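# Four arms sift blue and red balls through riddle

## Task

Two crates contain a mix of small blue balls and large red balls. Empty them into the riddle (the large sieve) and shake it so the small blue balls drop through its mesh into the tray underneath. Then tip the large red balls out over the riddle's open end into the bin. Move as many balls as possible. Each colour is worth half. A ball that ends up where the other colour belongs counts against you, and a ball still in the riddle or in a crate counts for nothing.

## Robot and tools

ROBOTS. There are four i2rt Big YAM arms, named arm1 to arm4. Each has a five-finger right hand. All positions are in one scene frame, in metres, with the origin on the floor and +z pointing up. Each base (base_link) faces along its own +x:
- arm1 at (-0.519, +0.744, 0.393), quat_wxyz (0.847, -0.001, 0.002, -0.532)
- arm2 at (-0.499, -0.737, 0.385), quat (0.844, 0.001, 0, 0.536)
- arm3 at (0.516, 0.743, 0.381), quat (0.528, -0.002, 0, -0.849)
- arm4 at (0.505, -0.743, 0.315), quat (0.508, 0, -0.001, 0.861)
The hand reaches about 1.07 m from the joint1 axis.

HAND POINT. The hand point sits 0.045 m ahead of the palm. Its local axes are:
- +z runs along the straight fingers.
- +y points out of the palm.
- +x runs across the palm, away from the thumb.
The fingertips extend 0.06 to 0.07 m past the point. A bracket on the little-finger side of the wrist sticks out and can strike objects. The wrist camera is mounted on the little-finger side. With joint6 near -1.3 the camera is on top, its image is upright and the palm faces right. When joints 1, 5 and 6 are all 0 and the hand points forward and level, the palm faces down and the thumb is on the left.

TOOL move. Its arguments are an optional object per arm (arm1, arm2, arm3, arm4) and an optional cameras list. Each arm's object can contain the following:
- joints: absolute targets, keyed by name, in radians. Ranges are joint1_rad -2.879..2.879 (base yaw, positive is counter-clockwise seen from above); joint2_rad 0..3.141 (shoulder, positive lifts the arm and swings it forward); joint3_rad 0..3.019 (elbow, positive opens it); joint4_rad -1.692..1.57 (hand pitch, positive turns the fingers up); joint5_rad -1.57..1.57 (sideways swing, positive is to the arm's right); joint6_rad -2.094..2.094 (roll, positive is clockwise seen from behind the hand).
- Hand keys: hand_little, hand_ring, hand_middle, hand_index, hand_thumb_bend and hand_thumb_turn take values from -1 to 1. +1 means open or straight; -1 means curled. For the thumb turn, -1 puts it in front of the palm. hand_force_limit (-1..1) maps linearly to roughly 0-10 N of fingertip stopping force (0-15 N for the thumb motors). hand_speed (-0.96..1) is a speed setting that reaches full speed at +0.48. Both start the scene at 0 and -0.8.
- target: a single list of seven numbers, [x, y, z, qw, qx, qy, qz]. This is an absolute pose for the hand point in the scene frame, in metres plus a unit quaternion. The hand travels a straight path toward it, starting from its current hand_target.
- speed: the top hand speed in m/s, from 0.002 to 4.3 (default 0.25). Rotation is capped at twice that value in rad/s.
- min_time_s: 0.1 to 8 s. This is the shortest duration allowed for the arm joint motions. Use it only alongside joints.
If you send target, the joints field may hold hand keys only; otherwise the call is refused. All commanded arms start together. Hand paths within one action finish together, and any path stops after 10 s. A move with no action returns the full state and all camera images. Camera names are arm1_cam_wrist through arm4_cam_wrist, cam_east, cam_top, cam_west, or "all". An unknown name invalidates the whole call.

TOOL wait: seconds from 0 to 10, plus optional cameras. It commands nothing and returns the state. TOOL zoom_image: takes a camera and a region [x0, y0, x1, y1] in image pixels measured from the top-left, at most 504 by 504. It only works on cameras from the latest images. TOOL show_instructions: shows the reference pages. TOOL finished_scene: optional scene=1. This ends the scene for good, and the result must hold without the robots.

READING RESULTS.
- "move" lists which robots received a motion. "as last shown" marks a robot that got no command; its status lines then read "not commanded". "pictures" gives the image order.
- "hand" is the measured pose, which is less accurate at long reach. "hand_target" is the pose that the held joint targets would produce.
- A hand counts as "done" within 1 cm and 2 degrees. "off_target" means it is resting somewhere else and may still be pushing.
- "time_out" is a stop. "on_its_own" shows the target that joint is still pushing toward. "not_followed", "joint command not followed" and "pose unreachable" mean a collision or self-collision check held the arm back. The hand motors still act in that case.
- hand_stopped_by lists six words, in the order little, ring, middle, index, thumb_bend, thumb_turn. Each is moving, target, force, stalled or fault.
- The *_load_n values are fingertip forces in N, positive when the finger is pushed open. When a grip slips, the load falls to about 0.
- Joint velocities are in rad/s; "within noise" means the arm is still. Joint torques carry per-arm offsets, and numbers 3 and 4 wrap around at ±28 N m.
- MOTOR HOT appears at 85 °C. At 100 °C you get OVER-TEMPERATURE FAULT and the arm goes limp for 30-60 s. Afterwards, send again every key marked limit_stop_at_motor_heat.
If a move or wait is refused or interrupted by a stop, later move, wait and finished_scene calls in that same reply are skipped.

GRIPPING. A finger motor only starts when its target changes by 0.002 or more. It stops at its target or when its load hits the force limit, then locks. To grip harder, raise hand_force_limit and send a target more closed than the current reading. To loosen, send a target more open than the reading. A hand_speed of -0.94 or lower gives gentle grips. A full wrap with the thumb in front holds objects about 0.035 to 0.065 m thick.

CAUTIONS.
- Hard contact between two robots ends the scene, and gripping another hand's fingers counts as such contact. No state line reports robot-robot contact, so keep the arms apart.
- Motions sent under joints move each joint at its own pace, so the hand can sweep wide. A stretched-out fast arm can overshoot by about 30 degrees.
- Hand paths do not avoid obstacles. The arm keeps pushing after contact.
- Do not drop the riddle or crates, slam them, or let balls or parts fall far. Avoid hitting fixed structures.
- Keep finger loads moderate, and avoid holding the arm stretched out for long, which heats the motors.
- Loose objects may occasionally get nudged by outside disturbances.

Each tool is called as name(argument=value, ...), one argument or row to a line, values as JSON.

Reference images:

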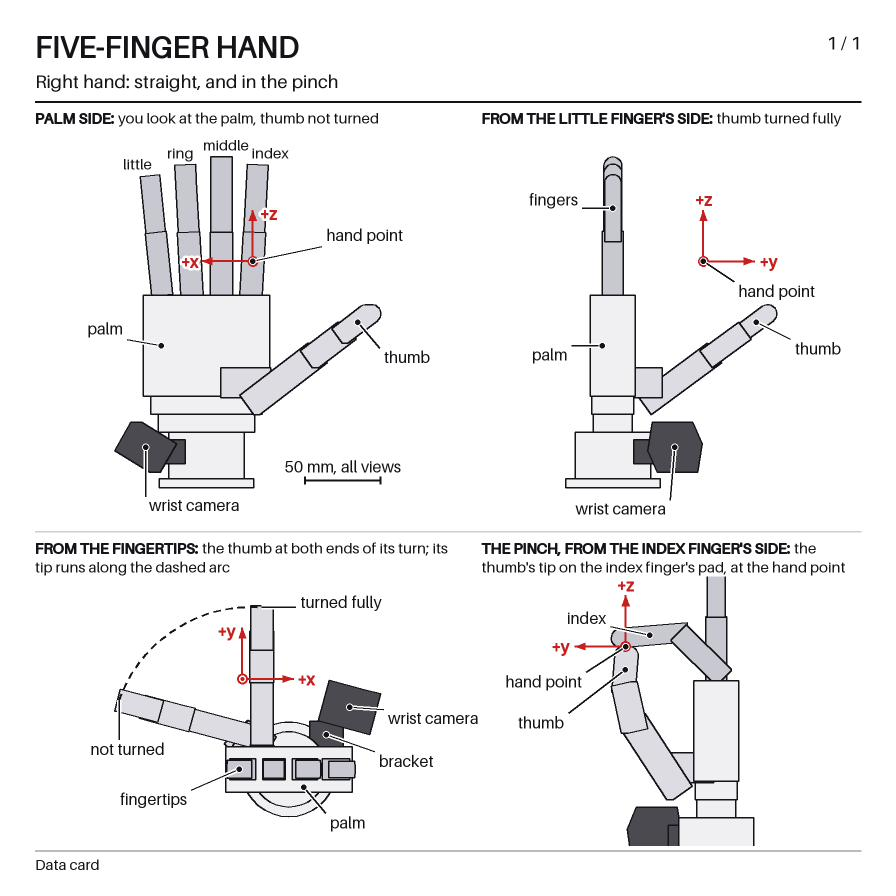

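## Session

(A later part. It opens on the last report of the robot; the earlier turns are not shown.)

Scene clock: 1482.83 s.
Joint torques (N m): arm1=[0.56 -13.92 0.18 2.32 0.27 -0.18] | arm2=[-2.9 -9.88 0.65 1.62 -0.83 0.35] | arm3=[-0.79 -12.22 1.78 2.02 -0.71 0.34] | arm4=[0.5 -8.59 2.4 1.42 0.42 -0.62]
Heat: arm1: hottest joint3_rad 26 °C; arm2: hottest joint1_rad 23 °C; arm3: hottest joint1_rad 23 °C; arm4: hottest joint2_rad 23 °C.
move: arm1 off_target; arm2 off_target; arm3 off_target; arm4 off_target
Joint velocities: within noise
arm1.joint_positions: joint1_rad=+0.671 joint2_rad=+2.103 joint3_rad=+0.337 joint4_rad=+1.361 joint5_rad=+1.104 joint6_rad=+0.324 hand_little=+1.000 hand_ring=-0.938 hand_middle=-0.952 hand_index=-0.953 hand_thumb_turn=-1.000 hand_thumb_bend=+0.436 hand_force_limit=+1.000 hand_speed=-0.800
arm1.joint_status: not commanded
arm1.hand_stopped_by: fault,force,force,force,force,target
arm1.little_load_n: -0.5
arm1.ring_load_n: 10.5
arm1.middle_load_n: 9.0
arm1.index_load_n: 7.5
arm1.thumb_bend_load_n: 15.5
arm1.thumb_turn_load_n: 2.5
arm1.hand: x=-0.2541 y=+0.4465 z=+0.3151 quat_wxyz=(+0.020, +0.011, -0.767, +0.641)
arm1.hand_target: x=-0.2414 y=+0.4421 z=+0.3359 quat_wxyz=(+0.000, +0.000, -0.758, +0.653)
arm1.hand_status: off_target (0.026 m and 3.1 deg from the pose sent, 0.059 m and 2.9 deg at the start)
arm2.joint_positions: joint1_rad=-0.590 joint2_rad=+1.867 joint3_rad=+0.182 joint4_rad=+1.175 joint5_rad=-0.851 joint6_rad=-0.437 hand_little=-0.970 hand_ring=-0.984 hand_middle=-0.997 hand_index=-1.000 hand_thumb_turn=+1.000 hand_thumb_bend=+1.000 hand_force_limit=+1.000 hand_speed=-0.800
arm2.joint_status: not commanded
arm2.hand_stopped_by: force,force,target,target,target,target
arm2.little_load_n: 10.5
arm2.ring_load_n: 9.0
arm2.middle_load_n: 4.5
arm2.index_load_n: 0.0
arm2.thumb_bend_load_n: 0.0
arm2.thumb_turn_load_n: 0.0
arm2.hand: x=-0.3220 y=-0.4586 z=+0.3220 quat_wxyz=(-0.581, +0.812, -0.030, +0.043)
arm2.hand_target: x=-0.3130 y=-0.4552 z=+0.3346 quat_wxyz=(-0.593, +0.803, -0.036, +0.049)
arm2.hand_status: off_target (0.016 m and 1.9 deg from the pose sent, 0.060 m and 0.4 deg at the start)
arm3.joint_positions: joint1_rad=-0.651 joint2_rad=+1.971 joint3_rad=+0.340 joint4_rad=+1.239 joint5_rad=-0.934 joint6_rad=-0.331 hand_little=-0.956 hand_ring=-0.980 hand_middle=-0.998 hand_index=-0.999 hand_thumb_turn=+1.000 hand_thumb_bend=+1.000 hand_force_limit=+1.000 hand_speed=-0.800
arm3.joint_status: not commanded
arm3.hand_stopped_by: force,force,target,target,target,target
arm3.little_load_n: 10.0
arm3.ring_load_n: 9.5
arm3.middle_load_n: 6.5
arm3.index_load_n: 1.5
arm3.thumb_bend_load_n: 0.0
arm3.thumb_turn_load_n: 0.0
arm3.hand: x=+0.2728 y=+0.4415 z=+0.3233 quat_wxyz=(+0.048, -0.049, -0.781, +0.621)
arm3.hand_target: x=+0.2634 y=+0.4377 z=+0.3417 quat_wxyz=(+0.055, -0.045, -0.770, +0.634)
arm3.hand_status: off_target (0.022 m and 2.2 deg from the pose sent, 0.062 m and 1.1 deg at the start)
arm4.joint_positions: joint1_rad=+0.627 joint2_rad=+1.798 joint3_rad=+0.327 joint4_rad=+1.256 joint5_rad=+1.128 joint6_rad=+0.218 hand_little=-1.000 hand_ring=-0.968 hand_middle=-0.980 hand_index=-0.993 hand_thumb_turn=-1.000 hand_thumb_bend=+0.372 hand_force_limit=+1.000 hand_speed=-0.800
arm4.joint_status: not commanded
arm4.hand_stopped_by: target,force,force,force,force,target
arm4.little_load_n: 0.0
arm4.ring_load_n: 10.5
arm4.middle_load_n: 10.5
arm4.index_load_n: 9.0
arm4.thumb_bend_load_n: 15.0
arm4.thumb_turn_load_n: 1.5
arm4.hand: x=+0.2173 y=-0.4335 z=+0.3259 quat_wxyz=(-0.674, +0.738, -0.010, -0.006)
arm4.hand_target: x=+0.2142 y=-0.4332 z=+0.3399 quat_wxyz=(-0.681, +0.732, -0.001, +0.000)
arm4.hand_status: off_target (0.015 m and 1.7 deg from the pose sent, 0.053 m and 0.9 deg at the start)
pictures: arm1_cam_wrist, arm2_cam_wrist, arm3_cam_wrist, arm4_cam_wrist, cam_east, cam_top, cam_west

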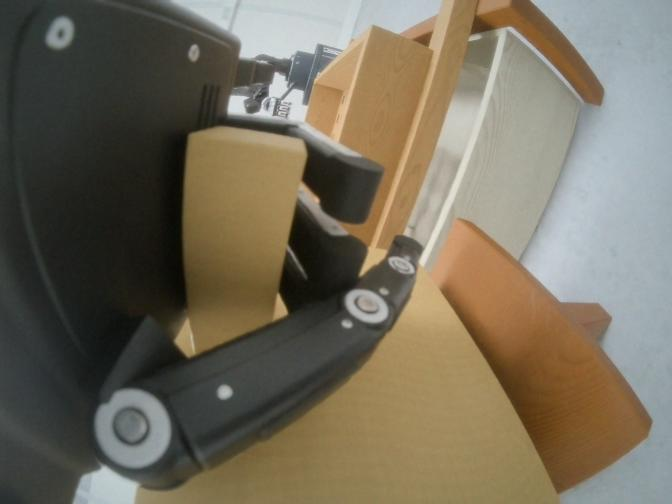

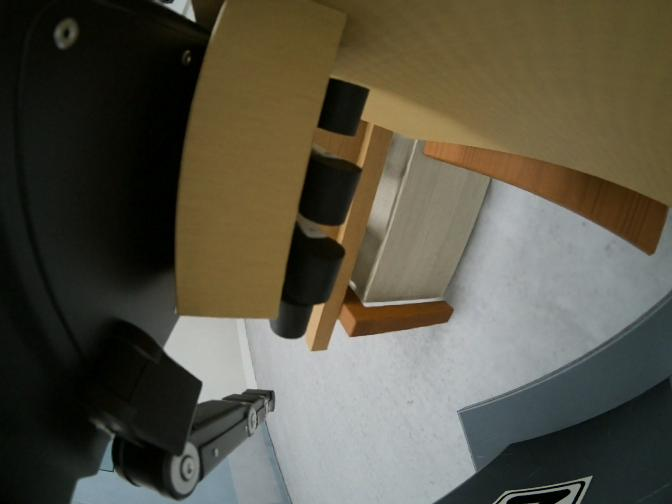

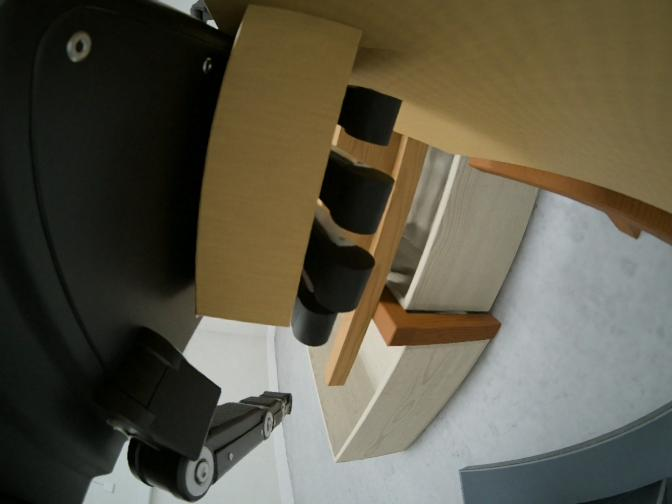

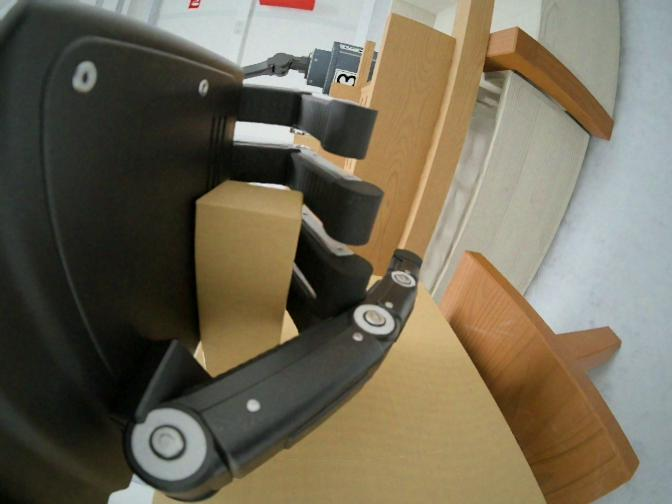

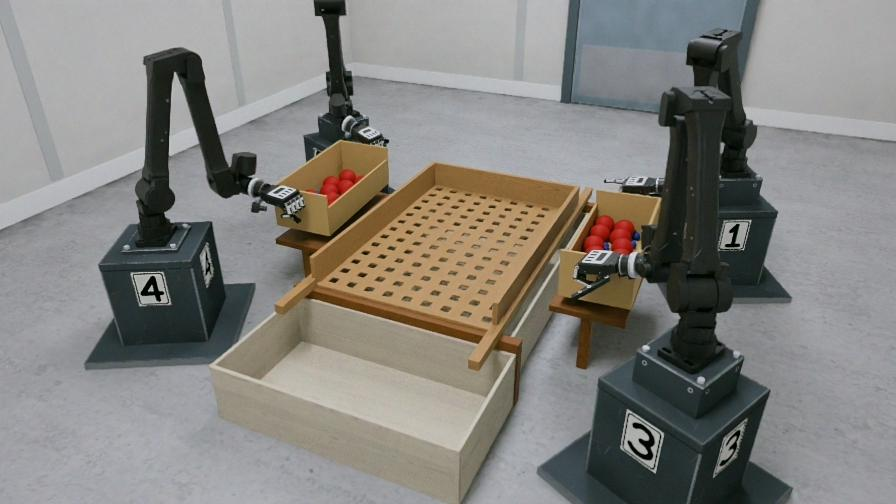

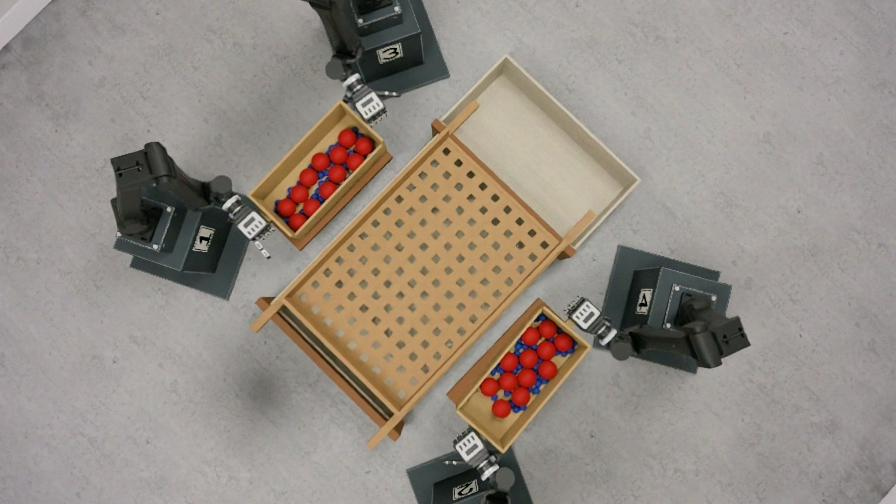

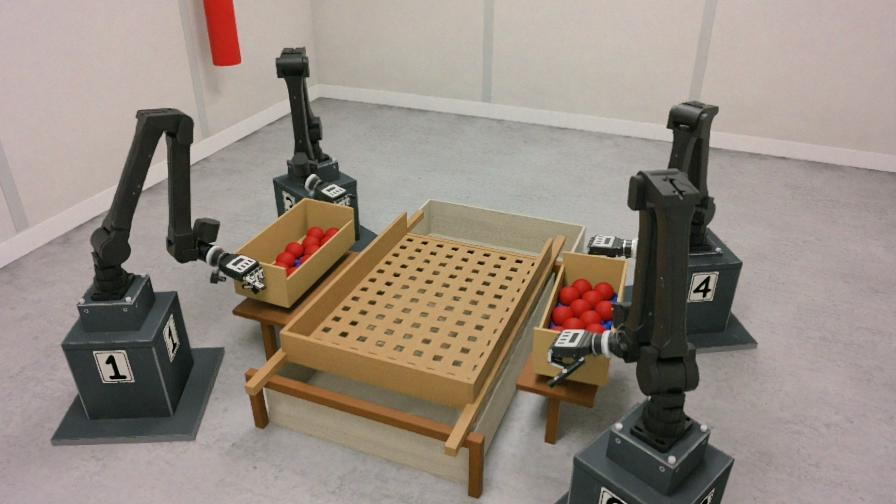

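move(
  arm1={"target": [-0.240, 0.370, 0.432, 0, 0, 0.7547, -0.6561], "speed": 0.08},
  arm3={"target": [0.262, 0.366, 0.430, -0.0552, 0.0463, 0.764, -0.6411], "speed": 0.08},
  arm2={"target": [-0.312, -0.378, 0.425, 0.6006, -0.797, 0.0365, -0.0485], "speed": 0.08},
  arm4={"target": [0.213, -0.362, 0.434, 0.6884, -0.7254, 0, 0], "speed": 0.08},
  cameras=["arm1_cam_wrist", "arm3_cam_wrist", "cam_top", "cam_east", "cam_west"],
)

Scene clock: 1518.93 s.
Joint torques (N m): arm1=[-1.14 -12.98 7.17 2.66 0.93 -0.12] | arm2=[-0.32 -8.88 6.9 1.7 -0.62 0.42] | arm3=[1.26 -11.22 8.96 2.41 -0.57 0.54] | arm4=[-1.79 -8.23 8.96 1.68 0.51 -0.72]
Heat: arm1: hottest joint3_rad 26 °C; arm2: hottest joint1_rad 23 °C; arm3: hottest joint1_rad 23 °C; arm4: hottest joint2_rad 24 °C.
move: arm1 off_target; arm2 off_target; arm3 off_target; arm4 off_target
Joint velocities: within noise
arm1.joint_positions: joint1_rad=+0.486 joint2_rad=+1.685 joint3_rad=+0.357 joint4_rad=+0.986 joint5_rad=+0.888 joint6_rad=+0.199 hand_little=+1.000 hand_ring=-0.939 hand_middle=-0.952 hand_index=-0.954 hand_thumb_turn=-1.000 hand_thumb_bend=+0.436 hand_force_limit=+1.000 hand_speed=-0.800
arm1.joint_status: not commanded
arm1.hand_stopped_by: fault,force,force,force,force,target
arm1.little_load_n: 0.0
arm1.ring_load_n: 4.0
arm1.middle_load_n: 7.5
arm1.index_load_n: 1.0
arm1.thumb_bend_load_n: 14.0
arm1.thumb_turn_load_n: 2.0
arm1.hand: x=-0.2526 y=+0.3928 z=+0.3929 quat_wxyz=(+0.018, +0.036, -0.777, +0.628)
arm1.hand_target: x=-0.2414 y=+0.3713 z=+0.4318 quat_wxyz=(+0.000, +0.000, -0.755, +0.656)
arm1.hand_status: off_target (0.047 m and 6.2 deg from the pose sent, 0.140 m and 3.5 deg at the start)
arm2.joint_positions: joint1_rad=-0.382 joint2_rad=+1.430 joint3_rad=+0.263 joint4_rad=+0.734 joint5_rad=-0.639 joint6_rad=-0.295 hand_little=-0.970 hand_ring=-0.984 hand_middle=-0.997 hand_index=-1.000 hand_thumb_turn=+1.000 hand_thumb_bend=+1.000 hand_force_limit=+1.000 hand_speed=-0.800
arm2.joint_status: not commanded
arm2.hand_stopped_by: force,force,target,target,target,target
arm2.little_load_n: 2.5
arm2.ring_load_n: 6.0
arm2.middle_load_n: 7.0
arm2.index_load_n: 0.0
arm2.thumb_bend_load_n: 0.0
arm2.thumb_turn_load_n: -0.5
arm2.hand: x=-0.3205 y=-0.4000 z=+0.3955 quat_wxyz=(-0.575, +0.816, -0.045, +0.046)
arm2.hand_target: x=-0.3129 y=-0.3791 z=+0.4250 quat_wxyz=(-0.601, +0.797, -0.036, +0.048)
arm2.hand_status: off_target (0.038 m and 3.8 deg from the pose sent, 0.131 m and 3.0 deg at the start)
arm3.joint_positions: joint1_rad=-0.481 joint2_rad=+1.632 joint3_rad=+0.382 joint4_rad=+0.900 joint5_rad=-0.755 joint6_rad=-0.244 hand_little=-0.957 hand_ring=-0.981 hand_middle=-0.998 hand_index=-0.999 hand_thumb_turn=+1.000 hand_thumb_bend=+1.000 hand_force_limit=+1.000 hand_speed=-0.800
arm3.joint_status: not commanded
arm3.hand_stopped_by: force,force,target,target,target,target
arm3.little_load_n: 1.5
arm3.ring_load_n: 3.5
arm3.middle_load_n: 4.0
arm3.index_load_n: 1.0
arm3.thumb_bend_load_n: 0.0
arm3.thumb_turn_load_n: 0.0
arm3.hand: x=+0.2755 y=+0.3883 z=+0.3931 quat_wxyz=(+0.048, -0.059, -0.787, +0.612)
arm3.hand_target: x=+0.2633 y=+0.3674 z=+0.4299 quat_wxyz=(+0.055, -0.045, -0.764, +0.641)
arm3.hand_status: off_target (0.045 m and 4.6 deg from the pose sent, 0.131 m and 3.1 deg at the start)
arm4.joint_positions: joint1_rad=+0.457 joint2_rad=+1.476 joint3_rad=+0.394 joint4_rad=+0.890 joint5_rad=+0.935 joint6_rad=+0.143 hand_little=-1.000 hand_ring=-0.968 hand_middle=-0.980 hand_index=-0.993 hand_thumb_turn=-1.000 hand_thumb_bend=+0.372 hand_force_limit=+1.000 hand_speed=-0.800
arm4.joint_status: not commanded
arm4.hand_stopped_by: target,force,force,force,force,target
arm4.little_load_n: 0.0
arm4.ring_load_n: 8.5
arm4.middle_load_n: 9.5
arm4.index_load_n: 3.5
arm4.thumb_bend_load_n: 14.0
arm4.thumb_turn_load_n: 1.5
arm4.hand: x=+0.2211 y=-0.3818 z=+0.3953 quat_wxyz=(-0.666, +0.746, +0.011, -0.002)
arm4.hand_target: x=+0.2145 y=-0.3635 z=+0.4340 quat_wxyz=(-0.688, +0.726, -0.001, +0.000)
arm4.hand_status: off_target (0.044 m and 3.7 deg from the pose sent, 0.130 m and 2.6 deg at the start)
pictures: arm1_cam_wrist, arm3_cam_wrist, cam_east, cam_top, cam_west

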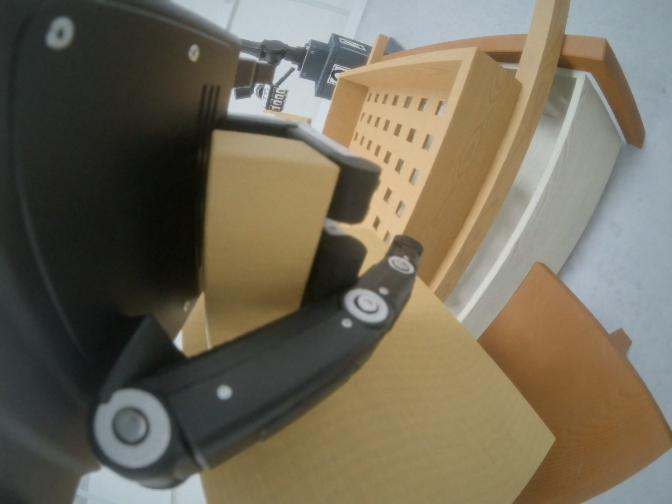

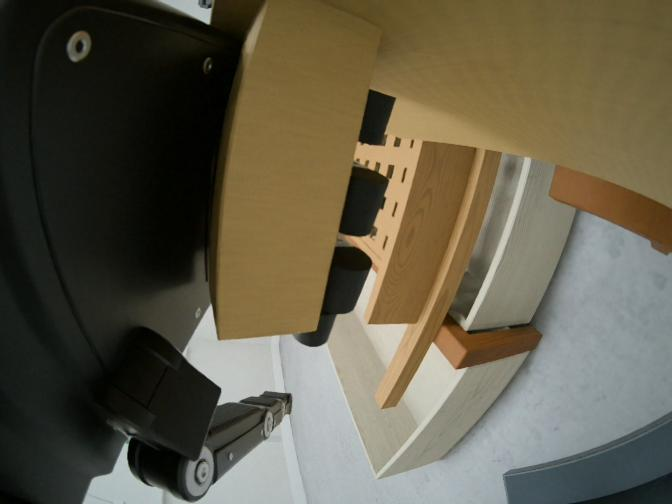

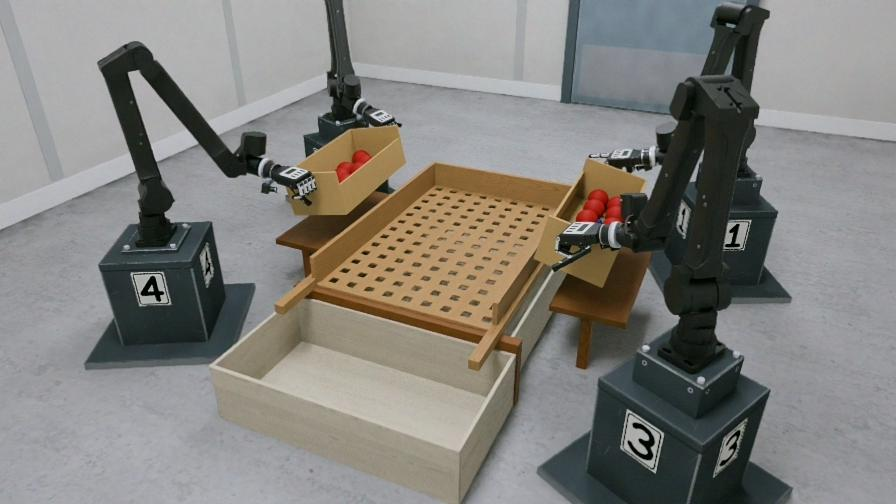

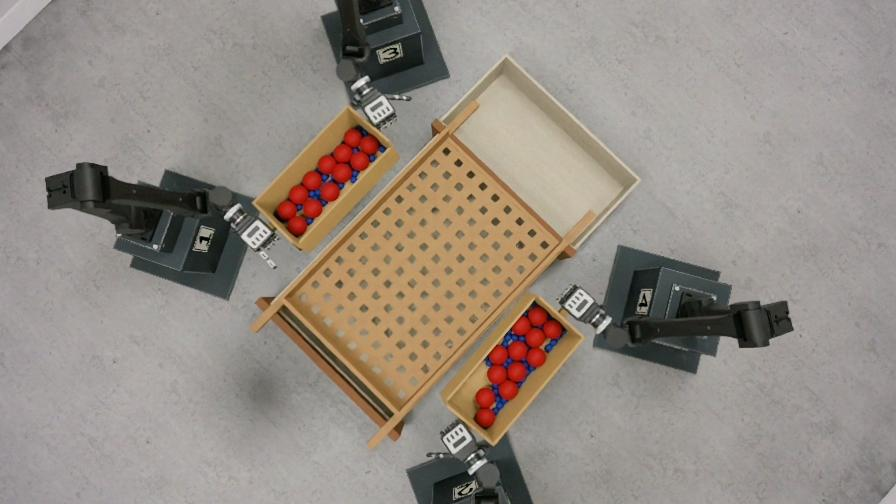

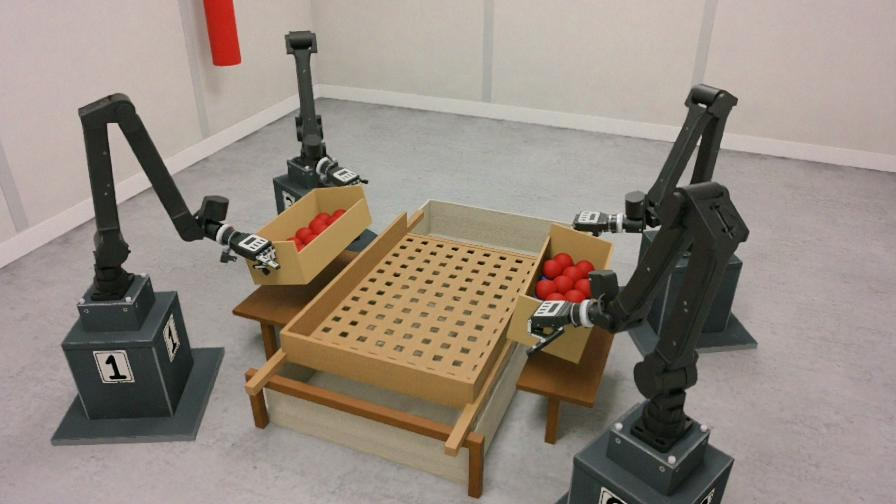

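move(
  arm1={"target": [-0.240, 0.3635, 0.3316, 0, 0, 0.8192, -0.5736], "speed": 0.08},
  arm3={"target": [0.262, 0.358, 0.3296, -0.059, 0.0413, 0.8171, -0.5721], "speed": 0.08},
  arm2={"target": [-0.312, -0.3696, 0.3228, 0.515, -0.8548, 0.0313, -0.052], "speed": 0.08},
  arm4={"target": [0.213, -0.3565, 0.3327, 0.6088, -0.7934, 0, 0], "speed": 0.08},
  cameras=["arm1_cam_wrist", "arm3_cam_wrist", "cam_top", "cam_east", "cam_west"],
)

zoom_image(
  camera="cam_west",
  region=[220, 180, 400, 330],
)

zoom_image(
  camera="cam_east",
  region=[280, 110, 440, 250],
)

zoom_image(
  camera="cam_east",
  region=[500, 160, 660, 320],
)

Scene clock: 1548.97 s.
Joint torques (N m): arm1=[-1.03 -12.1 6.04 2.59 1.03 0.07] | arm2=[-0.03 -8.94 4.21 2.95 -0.8 0.36] | arm3=[1.08 -10.93 6.57 2.28 -0.65 0.17] | arm4=[-1.49 -7.3 7.8 1.81 0.75 -0.41]
Heat: arm1: hottest joint3_rad 27 °C; arm2: hottest joint3_rad 25 °C; arm3: hottest joint2_rad 24 °C; arm4: hottest joint2_rad 24 °C.
move: arm1 off_target; arm2 off_target; arm3 off_target; arm4 off_target
Joint velocities: within noise
arm1.joint_positions: joint1_rad=+0.416 joint2_rad=+1.881 joint3_rad=+0.434 joint4_rad=+0.860 joint5_rad=+0.764 joint6_rad=+0.367 hand_little=+1.000 hand_ring=-0.939 hand_middle=-0.952 hand_index=-0.954 hand_thumb_turn=-1.000 hand_thumb_bend=+0.436 hand_force_limit=+1.000 hand_speed=-0.800
arm1.joint_status: not commanded
arm1.hand_stopped_by: fault,force,force,force,force,target
arm1.little_load_n: 0.0
arm1.ring_load_n: 5.0
arm1.middle_load_n: 8.0
arm1.index_load_n: 2.0
arm1.thumb_bend_load_n: 13.5
arm1.thumb_turn_load_n: 1.5
arm1.hand: x=-0.2545 y=+0.3888 z=+0.3072 quat_wxyz=(+0.017, +0.032, -0.836, +0.548)
arm1.hand_target: x=-0.2410 y=+0.3646 z=+0.3323 quat_wxyz=(+0.000, +0.000, -0.819, +0.574)
arm1.hand_status: off_target (0.038 m and 5.5 deg from the pose sent, 0.069 m and 9.1 deg at the start)
arm2.joint_positions: joint1_rad=-0.297 joint2_rad=+1.726 joint3_rad=+0.350 joint4_rad=+0.742 joint5_rad=-0.496 joint6_rad=-0.395 hand_little=-0.970 hand_ring=-0.984 hand_middle=-0.997 hand_index=-1.000 hand_thumb_turn=+1.000 hand_thumb_bend=+1.000 hand_force_limit=+1.000 hand_speed=-0.800
arm2.joint_status: not commanded
arm2.hand_stopped_by: force,force,target,target,target,target
arm2.little_load_n: 1.0
arm2.ring_load_n: 6.5
arm2.middle_load_n: 9.5
arm2.index_load_n: 0.5
arm2.thumb_bend_load_n: 0.0
arm2.thumb_turn_load_n: 0.0
arm2.hand: x=-0.3180 y=-0.3927 z=+0.3071 quat_wxyz=(-0.488, +0.871, -0.038, +0.049)
arm2.hand_target: x=-0.3126 y=-0.3706 z=+0.3232 quat_wxyz=(-0.515, +0.855, -0.031, +0.051)
arm2.hand_status: off_target (0.029 m and 3.7 deg from the pose sent, 0.079 m and 8.3 deg at the start)
arm3.joint_positions: joint1_rad=-0.418 joint2_rad=+1.867 joint3_rad=+0.450 joint4_rad=+0.900 joint5_rad=-0.647 joint6_rad=-0.348 hand_little=-0.957 hand_ring=-0.981 hand_middle=-0.998 hand_index=-0.999 hand_thumb_turn=+1.000 hand_thumb_bend=+1.000 hand_force_limit=+1.000 hand_speed=-0.800
arm3.joint_status: not commanded
arm3.hand_stopped_by: force,force,target,target,target,target
arm3.little_load_n: 1.5
arm3.ring_load_n: 4.0
arm3.middle_load_n: 5.0
arm3.index_load_n: 2.0
arm3.thumb_bend_load_n: 0.0
arm3.thumb_turn_load_n: 0.0
arm3.hand: x=+0.2740 y=+0.3806 z=+0.3097 quat_wxyz=(+0.051, -0.058, -0.832, +0.549)
arm3.hand_target: x=+0.2629 y=+0.3589 z=+0.3301 quat_wxyz=(+0.059, -0.041, -0.817, +0.572)
arm3.hand_status: off_target (0.032 m and 3.8 deg from the pose sent, 0.072 m and 6.2 deg at the start)
arm4.joint_positions: joint1_rad=+0.395 joint2_rad=+1.645 joint3_rad=+0.433 joint4_rad=+0.738 joint5_rad=+0.832 joint6_rad=+0.346 hand_little=-1.000 hand_ring=-0.968 hand_middle=-0.980 hand_index=-0.993 hand_thumb_turn=-1.000 hand_thumb_bend=+0.372 hand_force_limit=+1.000 hand_speed=-0.800
arm4.joint_status: not commanded
arm4.hand_stopped_by: target,force,force,force,force,target
arm4.little_load_n: 0.5
arm4.ring_load_n: 8.0
arm4.middle_load_n: 10.0
arm4.index_load_n: 3.5
arm4.thumb_bend_load_n: 14.0
arm4.thumb_turn_load_n: 1.5
arm4.hand: x=+0.2248 y=-0.3787 z=+0.3094 quat_wxyz=(-0.589, +0.808, +0.010, +0.002)
arm4.hand_target: x=+0.2140 y=-0.3577 z=+0.3333 quat_wxyz=(-0.609, +0.794, -0.001, +0.000)
arm4.hand_status: off_target (0.034 m and 3.0 deg from the pose sent, 0.068 m and 8.7 deg at the start)
pictures: arm1_cam_wrist, arm3_cam_wrist, cam_east, cam_top, cam_west

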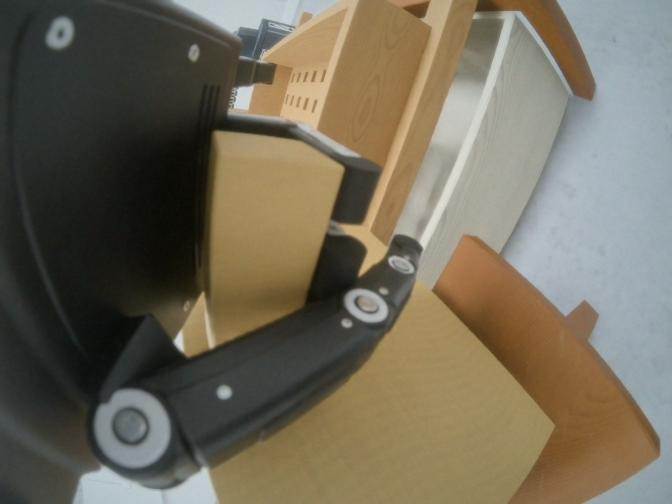

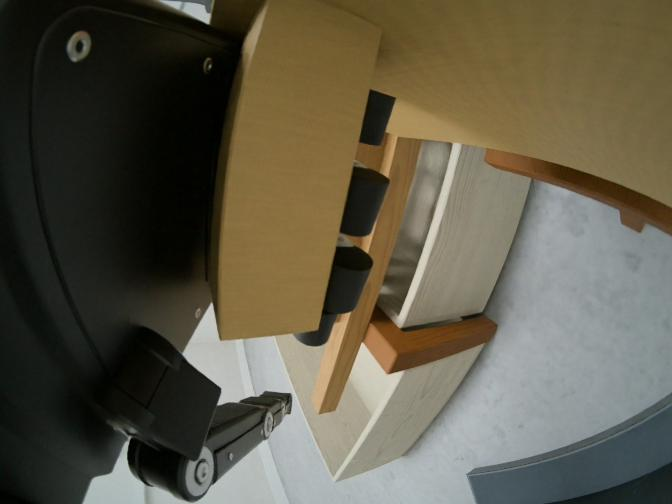

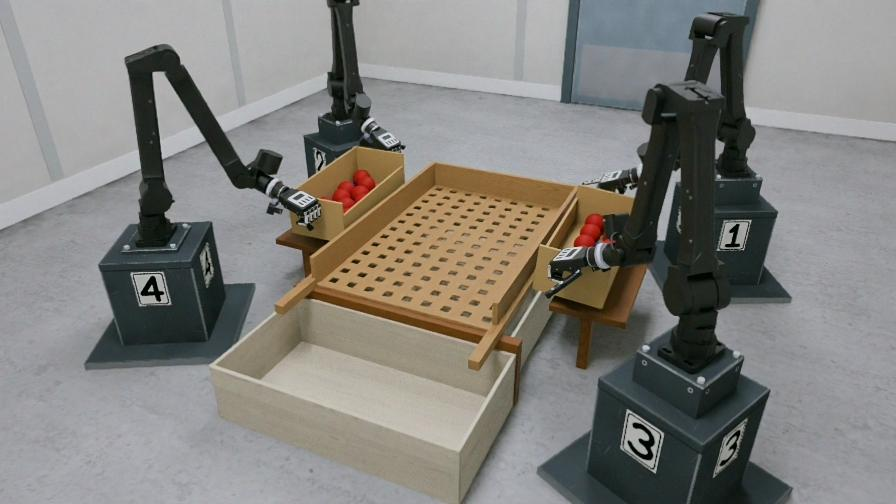

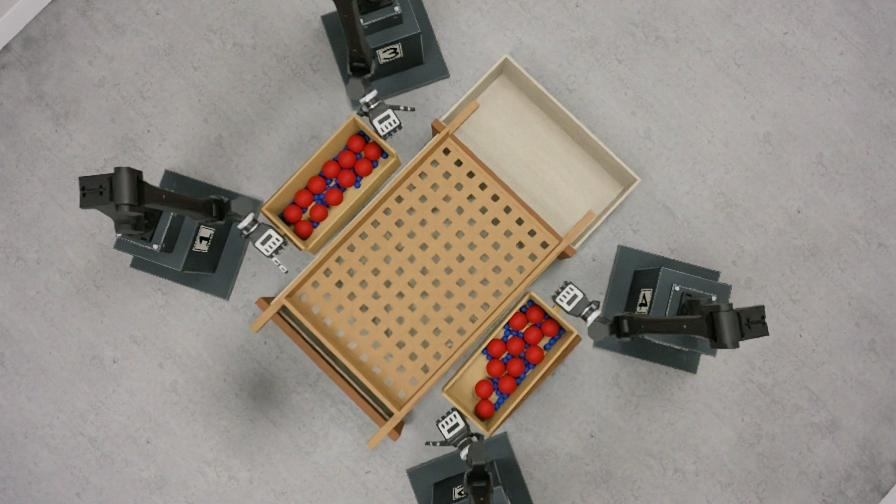

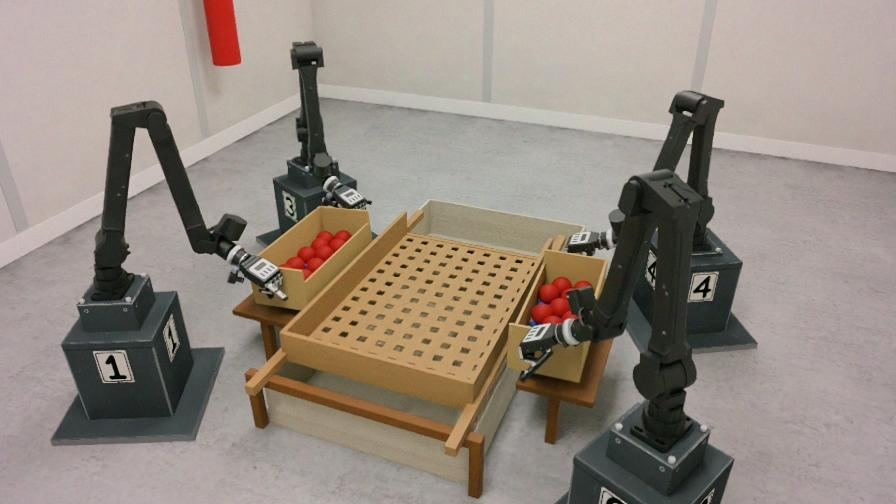

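Scaled by 2.800 from the camera's image (finer frame: 1280x720).

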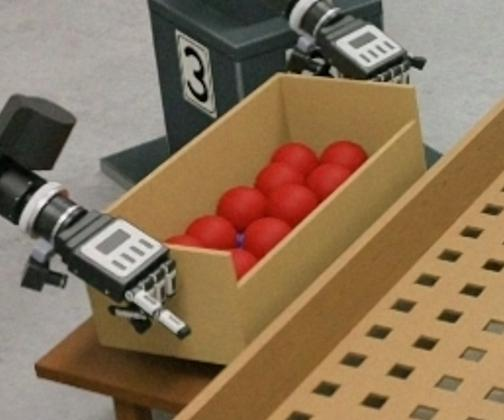

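Scaled by 3.150 from the camera's image (finer frame: 1280x720).

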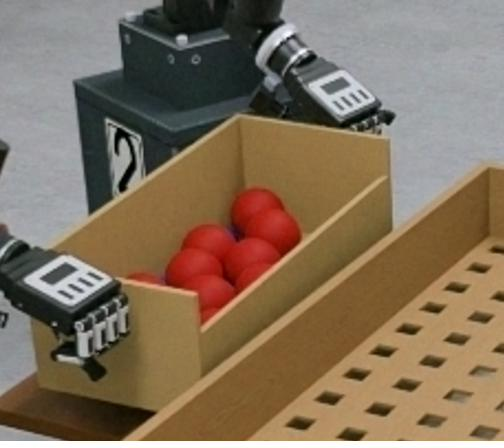

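Scaled by 3.150 from the camera's image (finer frame: 1280x720).

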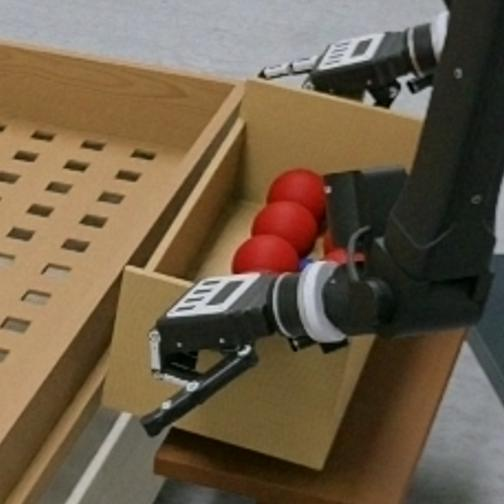

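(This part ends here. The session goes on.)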